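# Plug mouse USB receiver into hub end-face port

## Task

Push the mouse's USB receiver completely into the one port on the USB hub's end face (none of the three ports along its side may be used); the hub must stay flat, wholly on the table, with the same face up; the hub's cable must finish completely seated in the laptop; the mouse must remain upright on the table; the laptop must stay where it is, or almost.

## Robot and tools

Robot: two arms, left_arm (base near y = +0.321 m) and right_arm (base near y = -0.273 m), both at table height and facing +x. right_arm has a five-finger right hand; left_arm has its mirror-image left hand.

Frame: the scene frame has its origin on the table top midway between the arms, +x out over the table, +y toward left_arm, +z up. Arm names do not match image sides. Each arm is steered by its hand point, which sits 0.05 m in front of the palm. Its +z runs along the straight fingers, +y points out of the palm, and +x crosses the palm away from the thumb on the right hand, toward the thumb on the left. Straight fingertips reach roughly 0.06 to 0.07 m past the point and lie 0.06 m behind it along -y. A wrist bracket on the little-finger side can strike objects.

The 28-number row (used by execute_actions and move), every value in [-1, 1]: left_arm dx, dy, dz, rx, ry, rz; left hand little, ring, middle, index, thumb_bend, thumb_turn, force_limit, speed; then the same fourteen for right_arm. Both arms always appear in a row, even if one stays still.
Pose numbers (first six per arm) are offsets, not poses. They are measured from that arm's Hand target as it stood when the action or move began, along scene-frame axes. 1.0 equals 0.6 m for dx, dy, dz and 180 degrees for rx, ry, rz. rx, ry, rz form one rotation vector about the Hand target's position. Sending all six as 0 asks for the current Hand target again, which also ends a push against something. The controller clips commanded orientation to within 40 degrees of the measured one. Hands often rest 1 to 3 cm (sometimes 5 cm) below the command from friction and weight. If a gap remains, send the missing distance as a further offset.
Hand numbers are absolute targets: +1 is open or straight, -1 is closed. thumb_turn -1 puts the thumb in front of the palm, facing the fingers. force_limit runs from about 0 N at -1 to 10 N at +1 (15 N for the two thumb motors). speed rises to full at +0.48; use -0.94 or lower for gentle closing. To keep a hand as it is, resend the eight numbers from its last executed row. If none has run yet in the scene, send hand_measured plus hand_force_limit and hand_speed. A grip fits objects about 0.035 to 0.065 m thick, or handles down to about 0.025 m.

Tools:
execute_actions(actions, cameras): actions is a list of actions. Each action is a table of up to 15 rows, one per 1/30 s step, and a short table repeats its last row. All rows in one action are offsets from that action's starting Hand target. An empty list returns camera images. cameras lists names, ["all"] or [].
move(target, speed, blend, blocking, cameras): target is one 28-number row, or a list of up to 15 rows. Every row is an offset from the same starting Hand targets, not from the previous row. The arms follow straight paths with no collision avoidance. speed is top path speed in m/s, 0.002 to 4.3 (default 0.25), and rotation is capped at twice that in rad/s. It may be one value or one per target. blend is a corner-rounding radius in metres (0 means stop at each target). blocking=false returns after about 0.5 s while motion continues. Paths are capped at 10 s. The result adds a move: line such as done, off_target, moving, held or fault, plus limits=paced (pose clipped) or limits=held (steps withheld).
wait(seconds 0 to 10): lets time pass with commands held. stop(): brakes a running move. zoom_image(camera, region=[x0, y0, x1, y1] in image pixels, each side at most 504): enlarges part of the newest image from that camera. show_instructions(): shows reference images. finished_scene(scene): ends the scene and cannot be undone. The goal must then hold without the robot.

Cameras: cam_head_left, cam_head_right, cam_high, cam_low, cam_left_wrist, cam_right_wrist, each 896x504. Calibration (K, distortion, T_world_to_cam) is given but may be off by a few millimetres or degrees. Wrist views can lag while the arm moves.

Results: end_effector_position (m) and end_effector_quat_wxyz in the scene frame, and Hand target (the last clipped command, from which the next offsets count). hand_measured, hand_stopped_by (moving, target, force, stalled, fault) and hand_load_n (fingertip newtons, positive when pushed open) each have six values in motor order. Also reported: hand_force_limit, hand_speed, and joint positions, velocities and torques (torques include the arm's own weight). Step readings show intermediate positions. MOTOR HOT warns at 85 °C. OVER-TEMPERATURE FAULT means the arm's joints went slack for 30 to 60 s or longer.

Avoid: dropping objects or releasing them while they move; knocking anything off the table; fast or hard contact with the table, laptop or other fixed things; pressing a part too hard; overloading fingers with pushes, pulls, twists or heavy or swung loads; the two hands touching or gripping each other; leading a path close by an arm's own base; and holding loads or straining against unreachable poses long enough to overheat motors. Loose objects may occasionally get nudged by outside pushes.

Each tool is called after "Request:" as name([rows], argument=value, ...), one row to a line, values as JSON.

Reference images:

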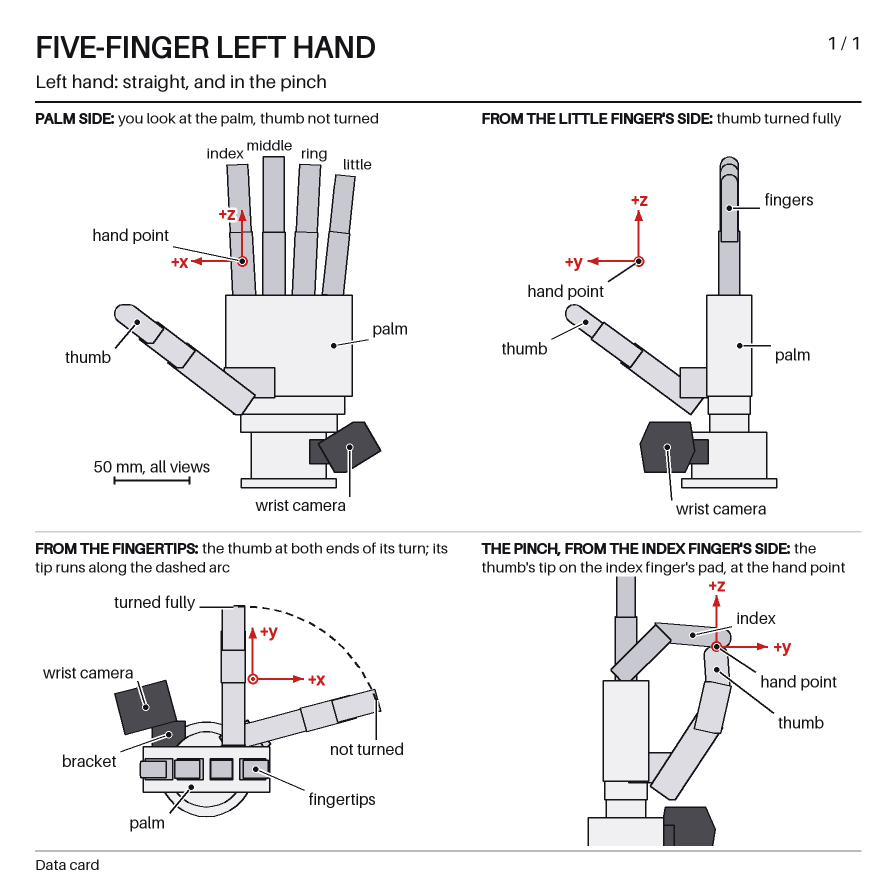

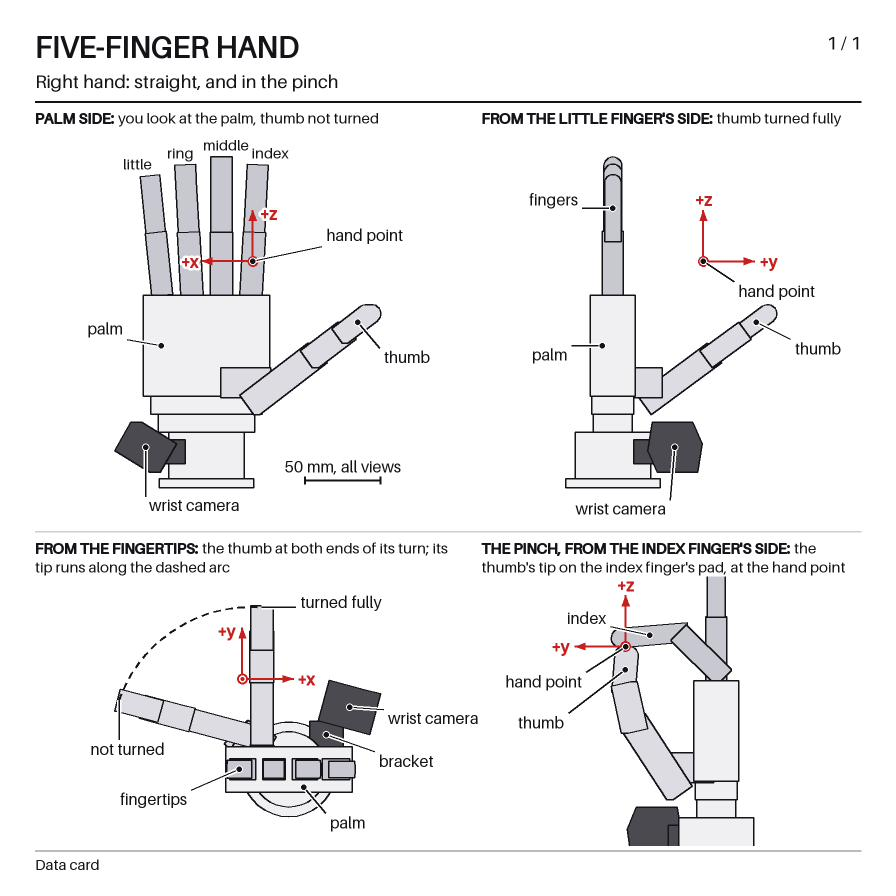

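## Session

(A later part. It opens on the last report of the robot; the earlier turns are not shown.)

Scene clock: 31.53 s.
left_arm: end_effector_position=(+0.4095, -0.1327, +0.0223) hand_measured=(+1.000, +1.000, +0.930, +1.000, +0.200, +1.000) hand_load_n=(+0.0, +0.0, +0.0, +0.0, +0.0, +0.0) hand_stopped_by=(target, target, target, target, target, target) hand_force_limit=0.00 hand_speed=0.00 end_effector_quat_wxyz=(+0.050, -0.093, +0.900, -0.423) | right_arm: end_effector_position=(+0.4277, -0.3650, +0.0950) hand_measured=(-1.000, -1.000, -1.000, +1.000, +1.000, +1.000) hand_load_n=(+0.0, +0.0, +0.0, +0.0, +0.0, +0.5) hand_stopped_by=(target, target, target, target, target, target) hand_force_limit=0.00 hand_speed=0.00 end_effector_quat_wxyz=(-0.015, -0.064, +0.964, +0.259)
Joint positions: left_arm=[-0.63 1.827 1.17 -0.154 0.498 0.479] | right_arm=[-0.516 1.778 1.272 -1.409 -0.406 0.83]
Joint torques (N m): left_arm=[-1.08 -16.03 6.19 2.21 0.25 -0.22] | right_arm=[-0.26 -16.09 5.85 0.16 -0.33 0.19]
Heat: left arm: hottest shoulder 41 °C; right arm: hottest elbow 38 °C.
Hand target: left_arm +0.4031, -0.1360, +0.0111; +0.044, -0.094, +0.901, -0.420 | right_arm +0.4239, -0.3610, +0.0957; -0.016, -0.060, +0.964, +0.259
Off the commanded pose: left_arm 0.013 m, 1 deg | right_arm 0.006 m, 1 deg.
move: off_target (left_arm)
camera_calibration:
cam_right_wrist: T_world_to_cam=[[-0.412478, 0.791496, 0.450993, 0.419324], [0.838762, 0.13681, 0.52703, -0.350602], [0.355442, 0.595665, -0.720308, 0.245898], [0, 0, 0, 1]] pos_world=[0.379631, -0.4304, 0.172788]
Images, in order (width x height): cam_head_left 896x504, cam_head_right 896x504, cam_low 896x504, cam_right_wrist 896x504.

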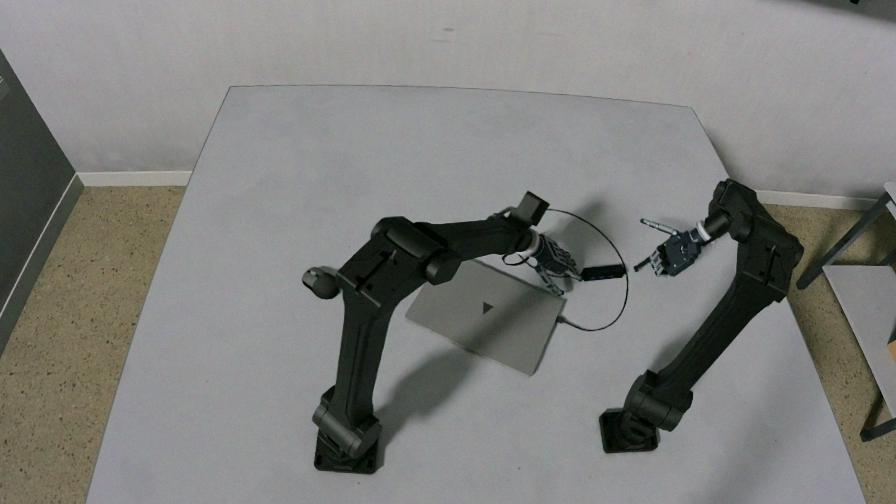

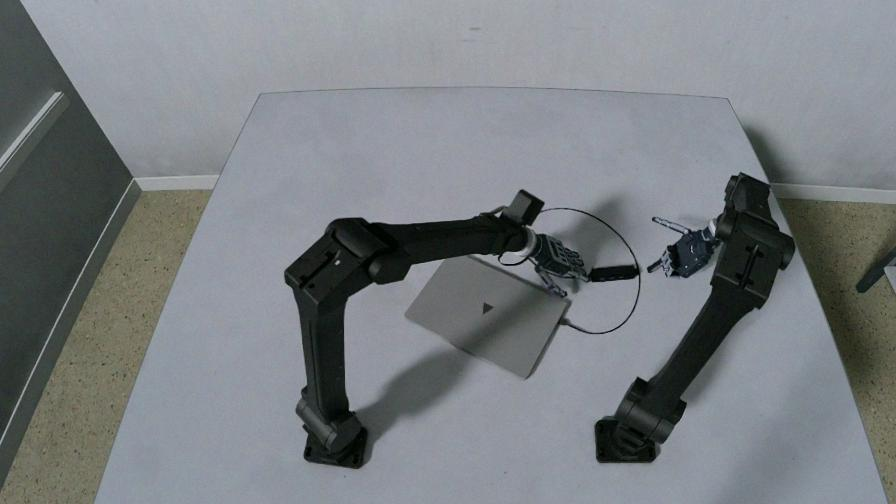

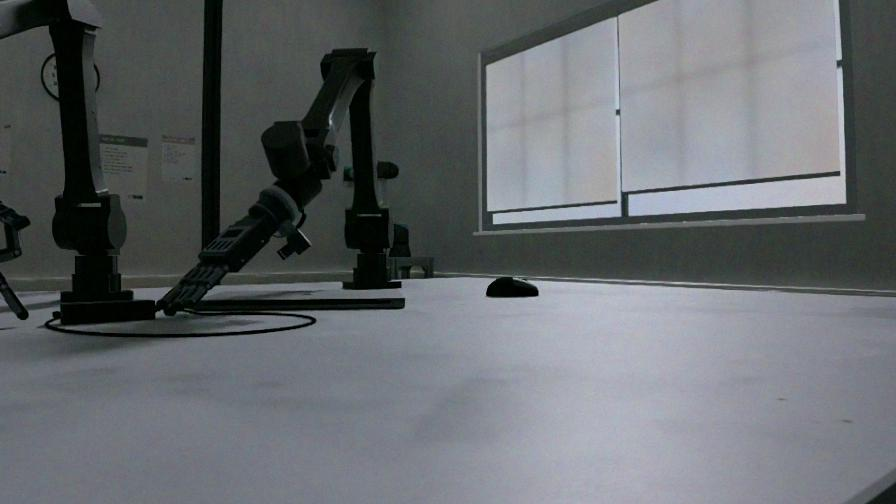

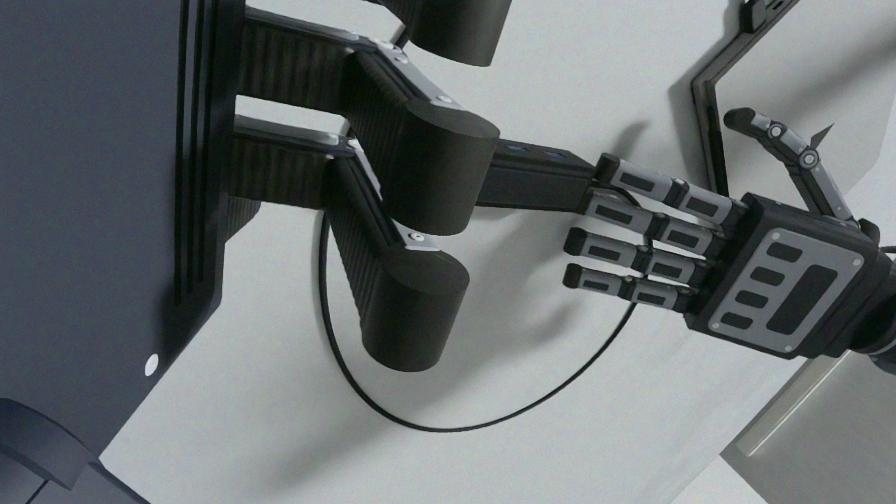

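Request:
move([
  [0.0025, -0.0, -0.01, 0, 0, 0, 1, 1, 0.93, 1, 0.2, 1, 0, 0, -0.0, 0.0, 0.0, 0, 0, 0, -1, -1, -1, 1, 1, 1, 0, 0],
  [0.0067, -0.0167, -0.01, 0, 0, 0, 1, 1, 0.93, 1, 0.2, 1, 0, 0, -0.0, 0.0, 0.0, 0, 0, 0, -1, -1, -1, 1, 1, 1, 0, 0],
], speed=0.06, cameras=["cam_head_left", "cam_head_right", "cam_low", "cam_right_wrist"])

Request:
zoom_image(camera="cam_head_left", region=[560, 250, 600, 290])

Request:
zoom_image(camera="cam_low", region=[40, 290, 200, 340])

Request:
zoom_image(camera="cam_right_wrist", region=[500, 80, 740, 260])

Scene clock: 35.27 s.
left_arm: end_effector_position=(+0.4095, -0.1353, +0.0188) hand_measured=(+1.000, +1.000, +0.930, +1.000, +0.200, +1.000) hand_load_n=(+0.0, +0.0, +0.0, +0.0, +0.0, +0.0) hand_stopped_by=(target, target, target, target, target, target) hand_force_limit=0.00 hand_speed=0.00 end_effector_quat_wxyz=(+0.049, -0.095, +0.899, -0.425) | right_arm: end_effector_position=(+0.4277, -0.3650, +0.0950) hand_measured=(-1.000, -1.000, -1.000, +1.000, +1.000, +1.000) hand_load_n=(+0.0, +0.0, +0.0, +0.0, +0.0, +0.0) hand_stopped_by=(target, target, target, target, target, target) hand_force_limit=0.00 hand_speed=0.00 end_effector_quat_wxyz=(-0.015, -0.064, +0.964, +0.259)
Joint positions: left_arm=[-0.633 1.836 1.17 -0.141 0.496 0.471] | right_arm=[-0.516 1.778 1.272 -1.409 -0.406 0.83]
Joint torques (N m): left_arm=[-1.55 -14.39 7.82 2 0.05 -0.24] | right_arm=[0.79 -15.5 5.87 0.17 -0.43 0.17]
Heat: left arm: hottest shoulder 41 °C; right arm: hottest elbow 38 °C.
Hand target: left_arm +0.4071, -0.1460, +0.0051; +0.044, -0.094, +0.901, -0.420 | right_arm +0.4239, -0.3610, +0.0957; -0.016, -0.060, +0.964, +0.259
Off the commanded pose: left_arm 0.018 m, 1 deg | right_arm 0.005 m, 0 deg.
move: off_target (left_arm)
camera_calibration:
cam_right_wrist: T_world_to_cam=[[-0.412478, 0.791496, 0.450993, 0.419324], [0.838762, 0.13681, 0.52703, -0.350602], [0.355442, 0.595665, -0.720308, 0.245898], [0, 0, 0, 1]] pos_world=[0.379631, -0.4304, 0.172788]
Images, in order (width x height): cam_head_left 896x504, cam_head_right 896x504, cam_low 896x504, cam_right_wrist 896x504.

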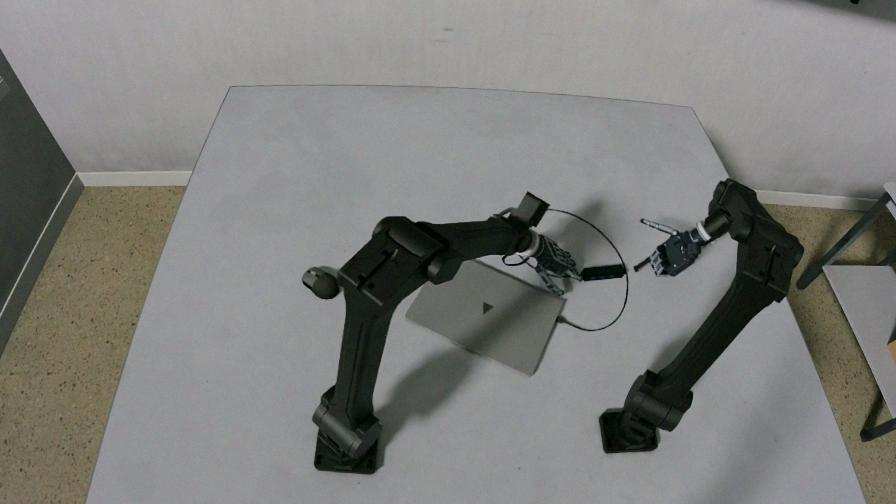

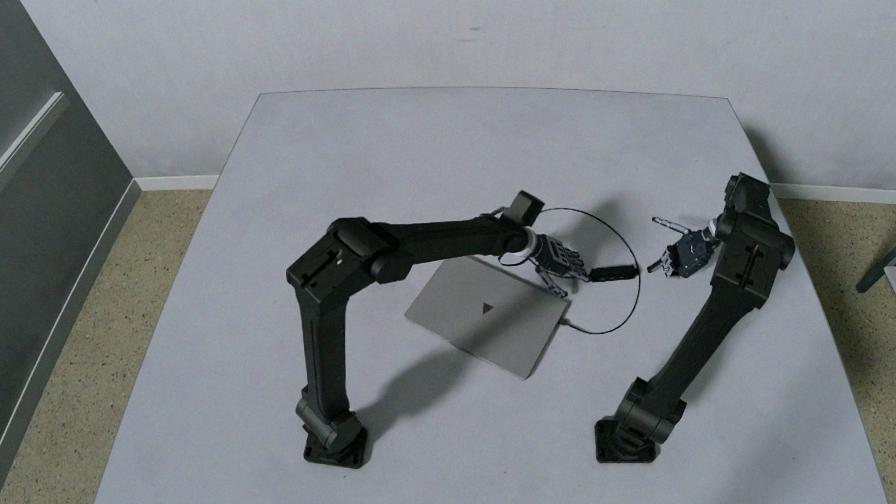

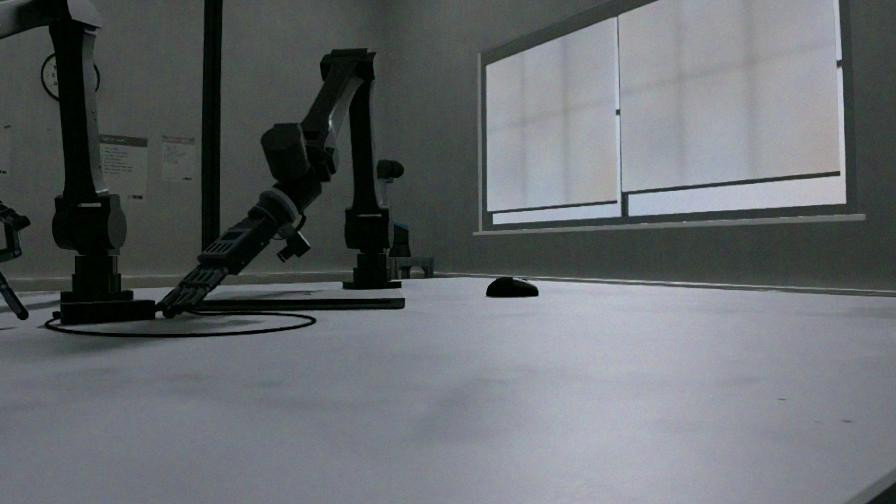

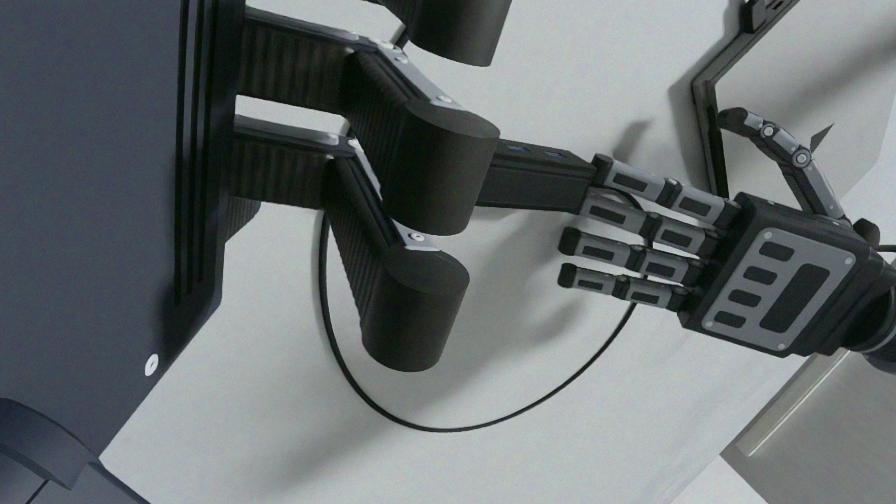

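Scaled by 12.600 from the camera's 896x504 image, which has a finer 1280x720 frame.

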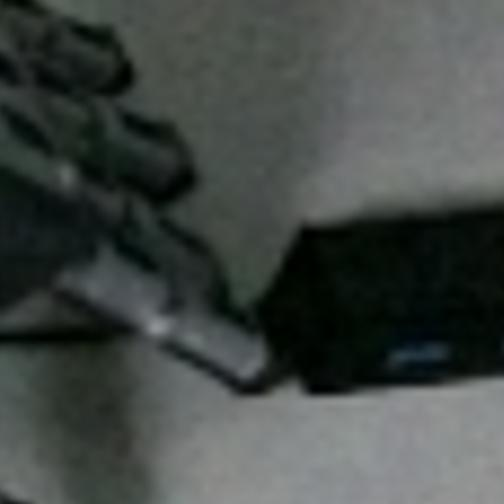

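Scaled by 3.150 from the camera's 896x504 image, which has a finer 1280x720 frame.

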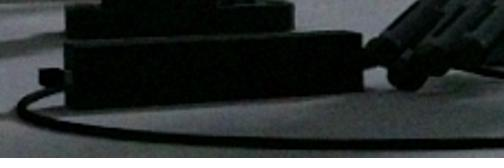

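Scaled by 2.100 from the camera's 896x504 image, which has a finer 1280x720 frame.

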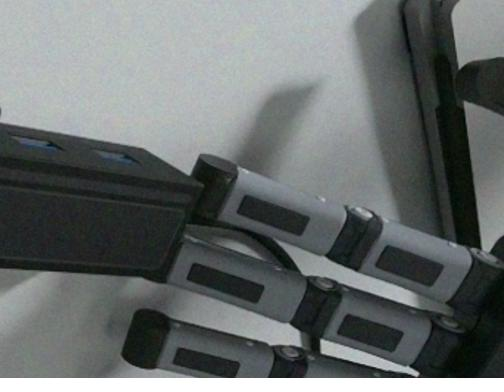

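Request:
move([
  [0.004, -0.0167, -0.005, 0, 0, 0, 1, 1, 0.93, 1, 0.2, 1, 0, 0, -0.0, 0.0, 0.0, 0, 0, 0, -1, -1, -1, 1, 1, 1, 0, 0],
], speed=0.06, cameras=["cam_head_left", "cam_head_right", "cam_low", "cam_right_wrist"])

Request:
zoom_image(camera="cam_head_left", region=[560, 250, 600, 290])

Request:
zoom_image(camera="cam_low", region=[40, 290, 200, 340])

Request:
zoom_image(camera="cam_right_wrist", region=[500, 80, 740, 260])

Scene clock: 37.43 s.
left_arm: end_effector_position=(+0.4091, -0.1368, +0.0185) hand_measured=(+1.000, +1.000, +0.930, +1.000, +0.200, +1.000) hand_load_n=(+0.0, +0.0, +0.5, +0.0, +0.0, -0.5) hand_stopped_by=(target, target, target, target, target, target) hand_force_limit=0.00 hand_speed=0.00 end_effector_quat_wxyz=(+0.050, -0.099, +0.899, -0.424) | right_arm: end_effector_position=(+0.4277, -0.3650, +0.0950) hand_measured=(-1.000, -1.000, -1.000, +1.000, +1.000, +1.000) hand_load_n=(+0.0, +0.5, +0.5, +0.0, +0.0, +0.0) hand_stopped_by=(target, target, target, target, target, target) hand_force_limit=0.00 hand_speed=0.00 end_effector_quat_wxyz=(-0.015, -0.064, +0.964, +0.259)
Joint positions: left_arm=[-0.636 1.837 1.17 -0.136 0.49 0.462] | right_arm=[-0.516 1.778 1.272 -1.409 -0.406 0.83]
Joint torques (N m): left_arm=[-2.08 -12.98 9.28 1.87 -0.02 -0.21] | right_arm=[0.62 -15.44 6.04 0.27 -0.31 0.12]
Heat: left arm: hottest shoulder 41 °C; right arm: hottest elbow 38 °C.
Hand target: left_arm +0.4095, -0.1560, +0.0022; +0.044, -0.094, +0.901, -0.420 | right_arm +0.4239, -0.3610, +0.0957; -0.016, -0.060, +0.964, +0.259
Off the commanded pose: left_arm 0.025 m, 1 deg | right_arm 0.005 m, 0 deg.
move: off_target (left_arm)
camera_calibration:
cam_right_wrist: T_world_to_cam=[[-0.412478, 0.791496, 0.450993, 0.419324], [0.838762, 0.13681, 0.52703, -0.350602], [0.355442, 0.595665, -0.720308, 0.245898], [0, 0, 0, 1]] pos_world=[0.379631, -0.4304, 0.172788]
Images, in order (width x height): cam_head_left 896x504, cam_head_right 896x504, cam_low 896x504, cam_right_wrist 896x504.

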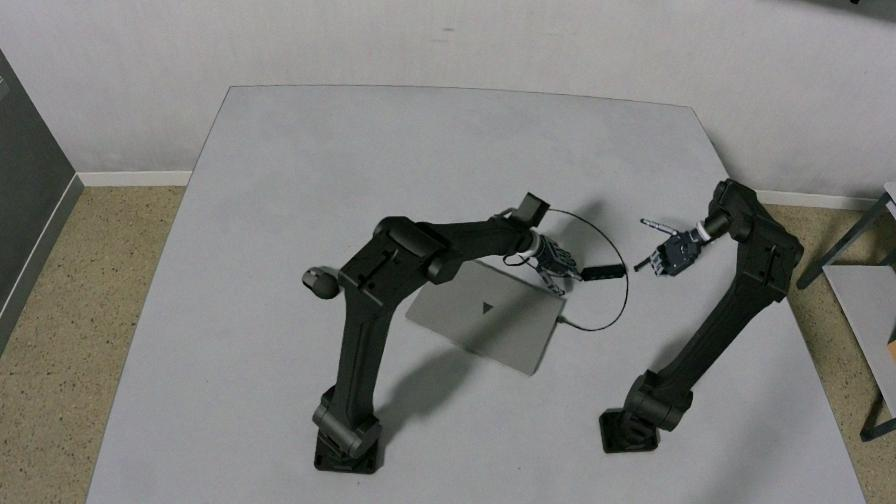

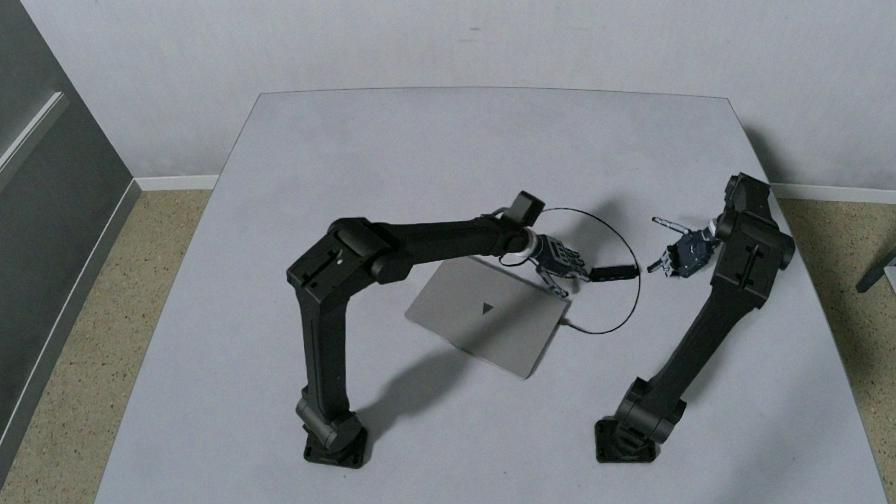

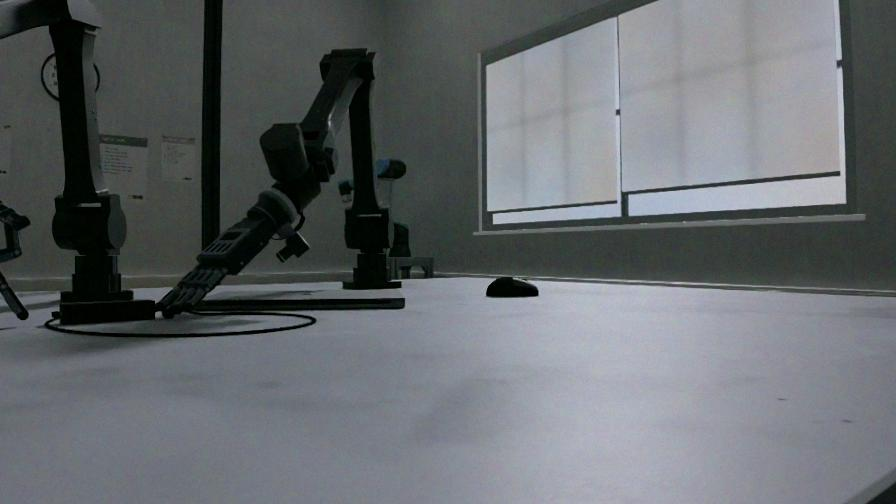

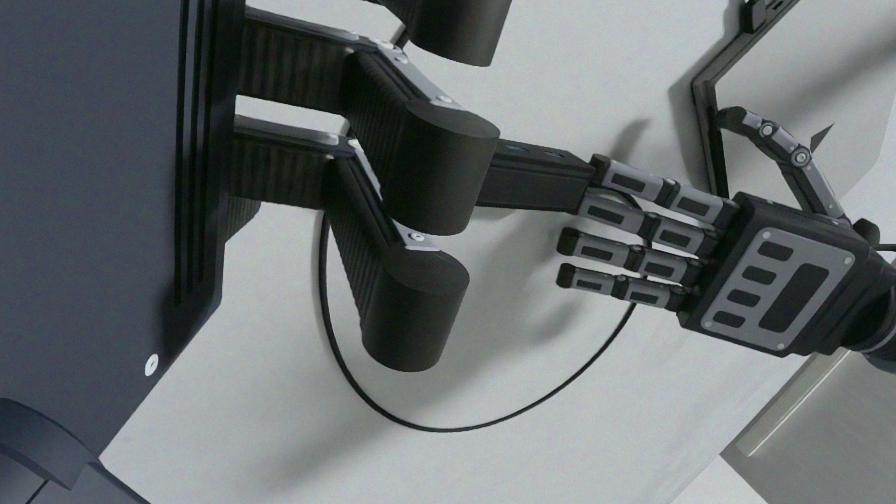

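Scaled by 12.600 from the camera's 896x504 image, which has a finer 1280x720 frame.

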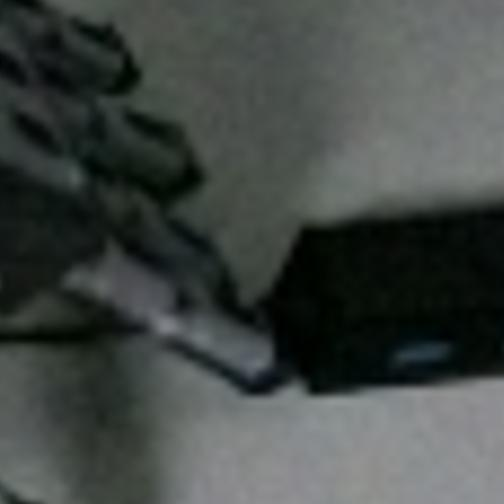

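Scaled by 3.150 from the camera's 896x504 image, which has a finer 1280x720 frame.

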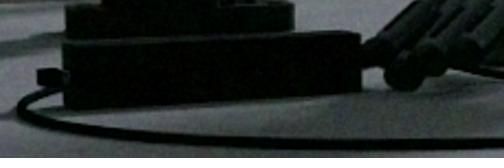

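Scaled by 2.100 from the camera's 896x504 image, which has a finer 1280x720 frame.

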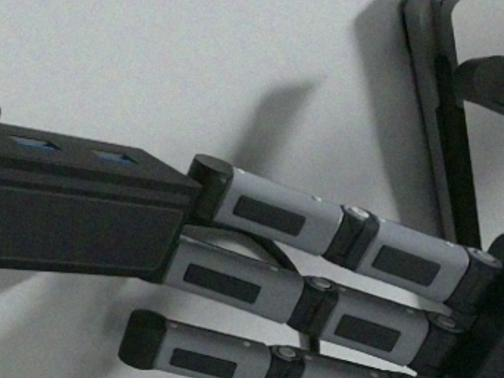

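Request:
zoom_image(camera="cam_head_left", region=[500, 220, 590, 320])

Request:
zoom_image(camera="cam_head_right", region=[500, 220, 590, 320])

Request:
zoom_image(camera="cam_low", region=[130, 210, 330, 340])

Scaled by 5.040 from the camera's 896x504 image, which has a finer 1280x720 frame.

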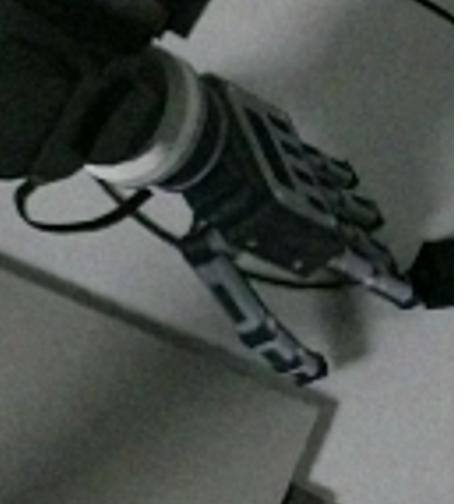

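Scaled by 5.040 from the camera's 896x504 image, which has a finer 1280x720 frame.

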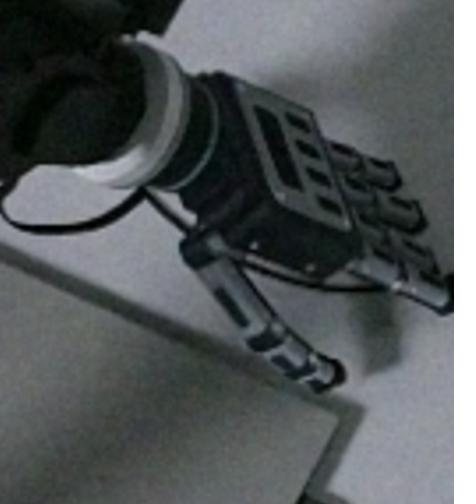

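Scaled by 2.520 from the camera's 896x504 image, which has a finer 1280x720 frame.

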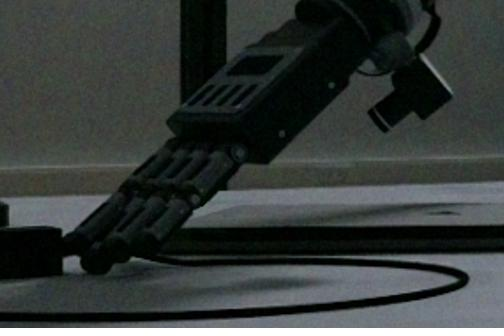

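Request:
move([
  [0.004, -0.01, 0.0133, 0, 0, 0, 1, 1, 0.93, 1, 0.2, 1, 0, 0, -0.0, 0.0, 0.0, 0, 0, 0, -1, -1, -1, 1, 1, 1, 0, 0],
], speed=0.06, cameras=["cam_head_left", "cam_head_right", "cam_low"])

Request:
zoom_image(camera="cam_head_left", region=[560, 250, 600, 290])

Request:
zoom_image(camera="cam_low", region=[130, 290, 190, 330])

Scene clock: 40.83 s.
left_arm: end_effector_position=(+0.4112, -0.1441, +0.0187) hand_measured=(+1.000, +1.000, +0.930, +1.000, +0.200, +1.000) hand_load_n=(+0.0, +0.0, +0.5, -0.5, +0.0, -0.5) hand_stopped_by=(target, target, target, target, target, target) hand_force_limit=0.00 hand_speed=0.00 end_effector_quat_wxyz=(+0.052, -0.098, +0.898, -0.425) | right_arm: end_effector_position=(+0.4277, -0.3650, +0.0950) hand_measured=(-1.000, -1.000, -1.000, +1.000, +1.000, +1.000) hand_load_n=(+0.0, +0.0, +0.0, +0.0, -0.5, +0.0) hand_stopped_by=(target, target, target, target, target, target) hand_force_limit=0.00 hand_speed=0.00 end_effector_quat_wxyz=(-0.015, -0.064, +0.964, +0.259)
Joint positions: left_arm=[-0.644 1.848 1.187 -0.136 0.483 0.457] | right_arm=[-0.516 1.778 1.272 -1.409 -0.406 0.83]
Joint torques (N m): left_arm=[-1.9 -13.86 9.95 0.95 0.1 -0.2] | right_arm=[1.67 -15.91 5.82 0.31 -0.3 0.16]
Heat: left arm: hottest shoulder 40 °C; right arm: hottest elbow 37 °C.
Hand target: left_arm +0.4118, -0.1621, +0.0100; +0.044, -0.094, +0.901, -0.420 | right_arm +0.4239, -0.3610, +0.0957; -0.016, -0.060, +0.964, +0.259
Off the commanded pose: left_arm 0.020 m, 1 deg | right_arm 0.005 m, 0 deg.
move: off_target (left_arm)
Images, in order (width x height): cam_head_left 896x504, cam_head_right 896x504, cam_low 896x504.

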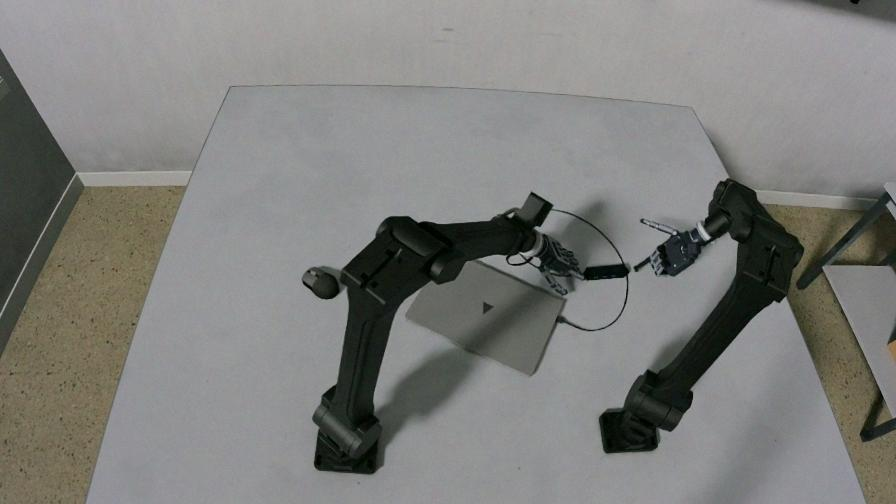

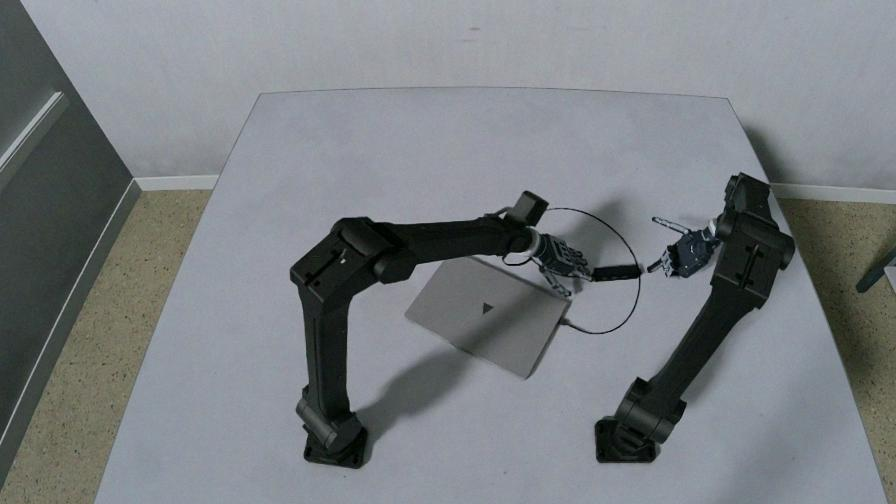

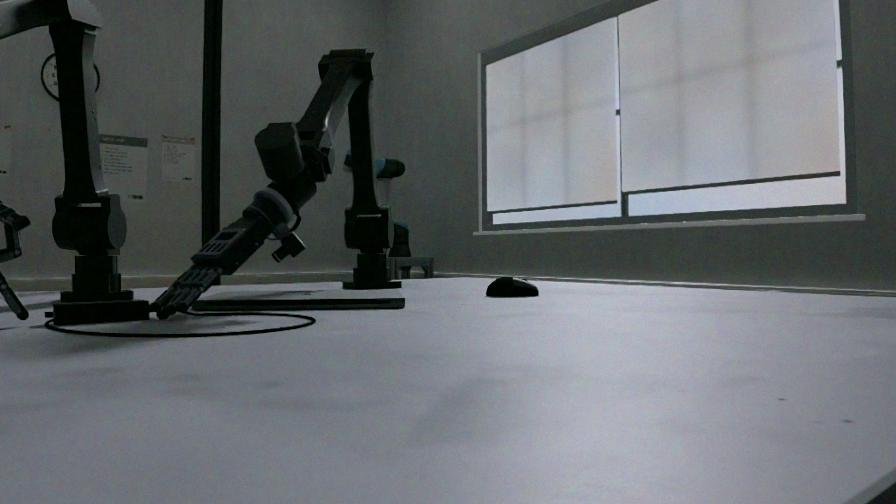

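Scaled by 12.600 from the camera's 896x504 image, which has a finer 1280x720 frame.

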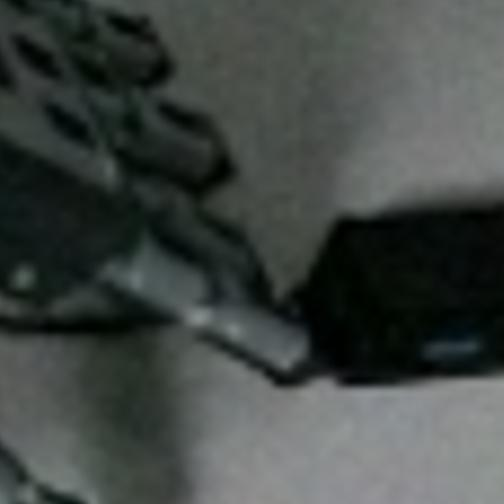

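Scaled by 8.400 from the camera's 896x504 image, which has a finer 1280x720 frame.

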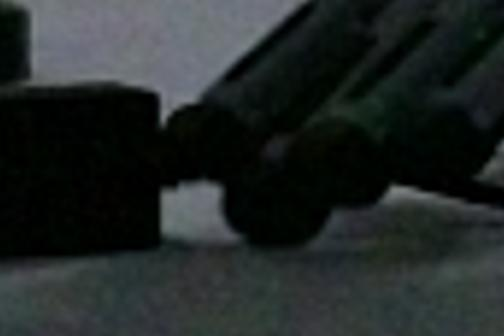

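Request:
zoom_image(camera="cam_head_left", region=[600, 250, 640, 290])

Request:
zoom_image(camera="cam_head_right", region=[610, 250, 650, 290])

Request:
zoom_image(camera="cam_low", region=[30, 290, 80, 330])

Request:
zoom_image(camera="cam_head_left", region=[570, 245, 640, 295])

Scaled by 12.600 from the camera's 896x504 image, which has a finer 1280x720 frame.

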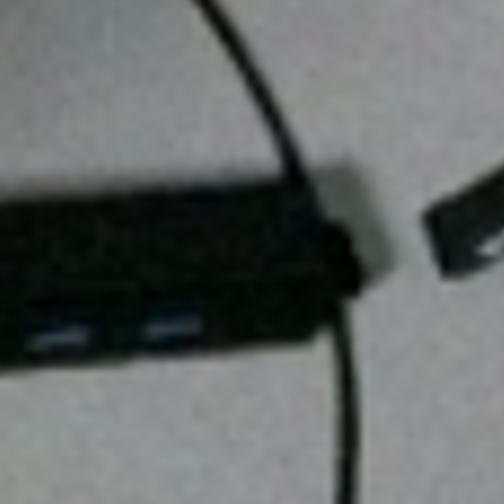

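Scaled by 12.600 from the camera's 896x504 image, which has a finer 1280x720 frame.

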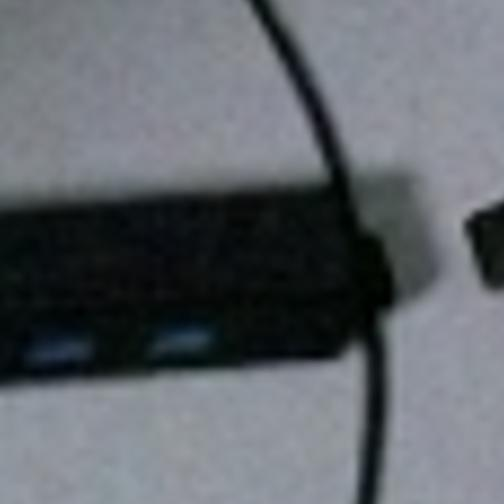

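Scaled by 10.080 from the camera's 896x504 image, which has a finer 1280x720 frame.

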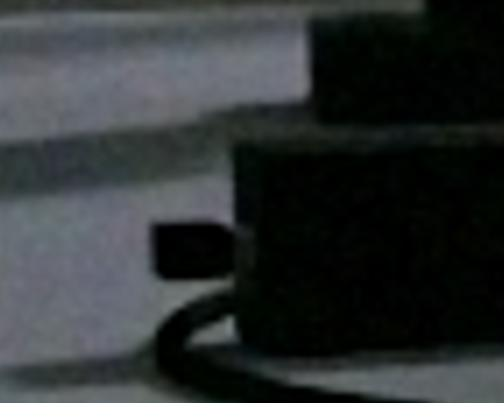

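Scaled by 7.200 from the camera's 896x504 image, which has a finer 1280x720 frame.

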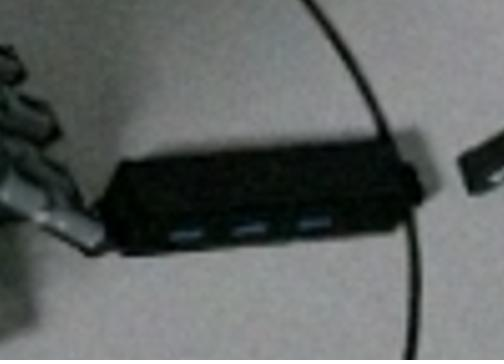

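Request:
move([
  [0.0, 0.035, 0.02, 0, 0, 0, 1, 1, 0.93, 1, 0.2, 1, 0, 0, -0.0, 0.0, 0.0, 0, 0, 0, -1, -1, -1, 1, 1, 1, 0, 0],
  [-0.0145, 0.05, 0.03, 0, 0, 0.0333, 1, 1, 0.93, 1, 0.2, 1, 0, 0, 0, 0, 0.0, 0, 0, 0, -1, -1, -1, 1, 1, 1, 0, 0],
], speed=0.08, cameras=["cam_head_left", "cam_head_right", "cam_low"])

Request:
zoom_image(camera="cam_head_left", region=[560, 245, 640, 295])

Request:
zoom_image(camera="cam_low", region=[40, 280, 200, 340])

Scene clock: 48.63 s.
left_arm: end_effector_position=(+0.4050, -0.1298, +0.0220) hand_measured=(+1.000, +1.000, +0.930, +1.000, +0.200, +1.000) hand_load_n=(+0.0, +0.0, +0.0, +0.0, +0.0, +0.0) hand_stopped_by=(target, target, target, target, target, target) hand_force_limit=0.00 hand_speed=0.00 end_effector_quat_wxyz=(+0.061, -0.141, +0.899, -0.411) | right_arm: end_effector_position=(+0.4277, -0.3650, +0.0950) hand_measured=(-1.000, -1.000, -1.000, +1.000, +1.000, +1.000) hand_load_n=(+0.0, +0.0, +0.0, -0.5, -0.5, +0.0) hand_stopped_by=(target, target, target, target, target, target) hand_force_limit=0.00 hand_speed=0.00 end_effector_quat_wxyz=(-0.015, -0.064, +0.964, +0.259)
Joint positions: left_arm=[-0.644 1.805 1.14 -0.135 0.42 0.389] | right_arm=[-0.516 1.778 1.272 -1.409 -0.406 0.83]
Joint torques (N m): left_arm=[-0.67 -18.32 6.05 2.24 0.18 -0.26] | right_arm=[2.14 -16.03 6.11 0.57 -0.33 0.16]
Heat: left arm: hottest shoulder 40 °C; right arm: hottest elbow 37 °C.
Hand target: left_arm +0.4032, -0.1320, +0.0280; +0.066, -0.141, +0.895, -0.417 | right_arm +0.4239, -0.3610, +0.0957; -0.016, -0.060, +0.964, +0.259
Off the commanded pose: left_arm 0.007 m, 1 deg | right_arm 0.005 m, 0 deg.
move: done
Images, in order (width x height): cam_head_left 896x504, cam_head_right 896x504, cam_low 896x504.

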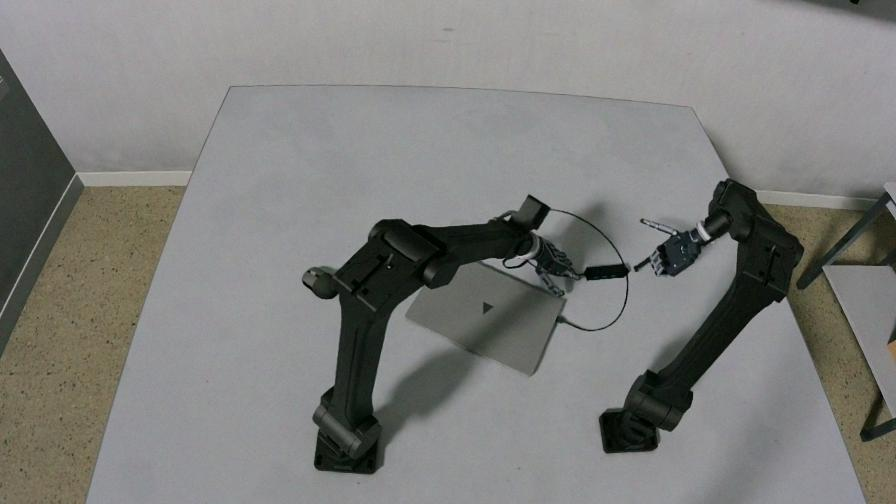

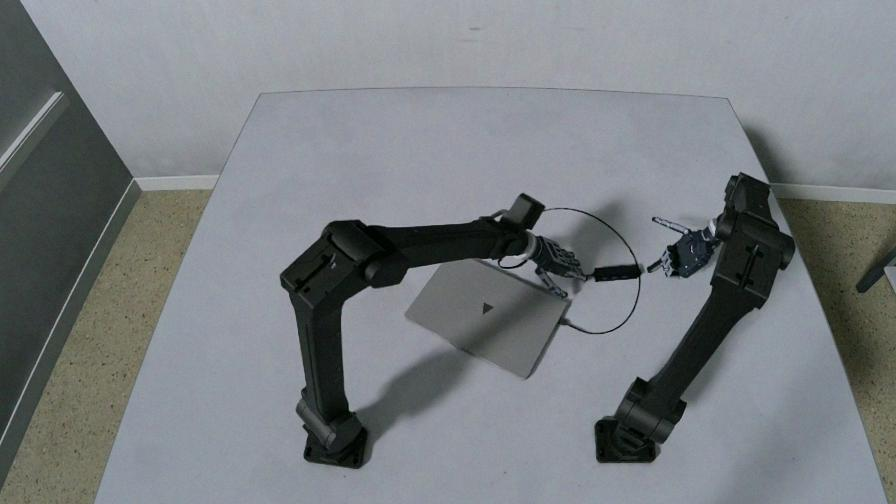

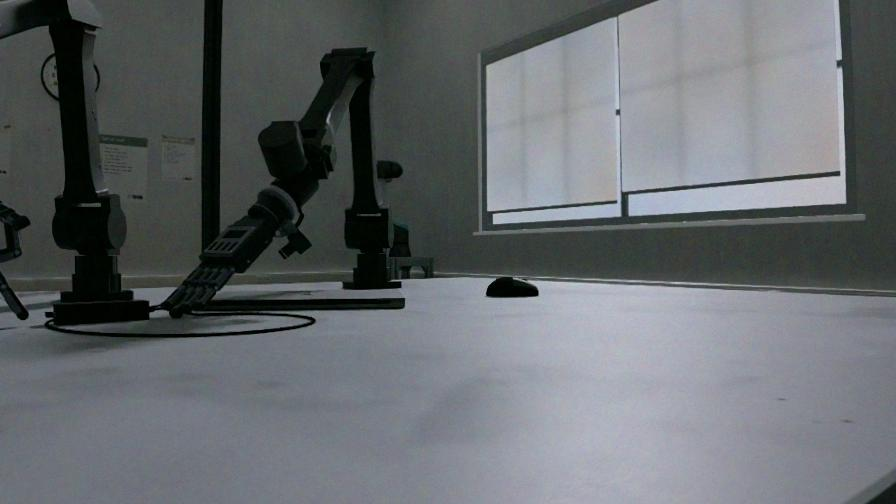

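Scaled by 6.300 from the camera's 896x504 image, which has a finer 1280x720 frame.

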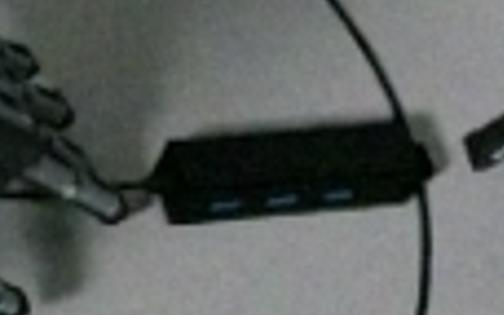

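Scaled by 3.150 from the camera's 896x504 image, which has a finer 1280x720 frame.

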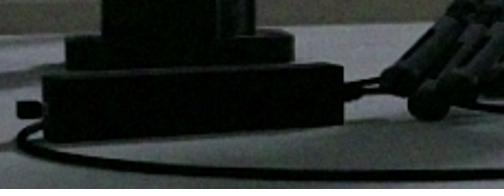

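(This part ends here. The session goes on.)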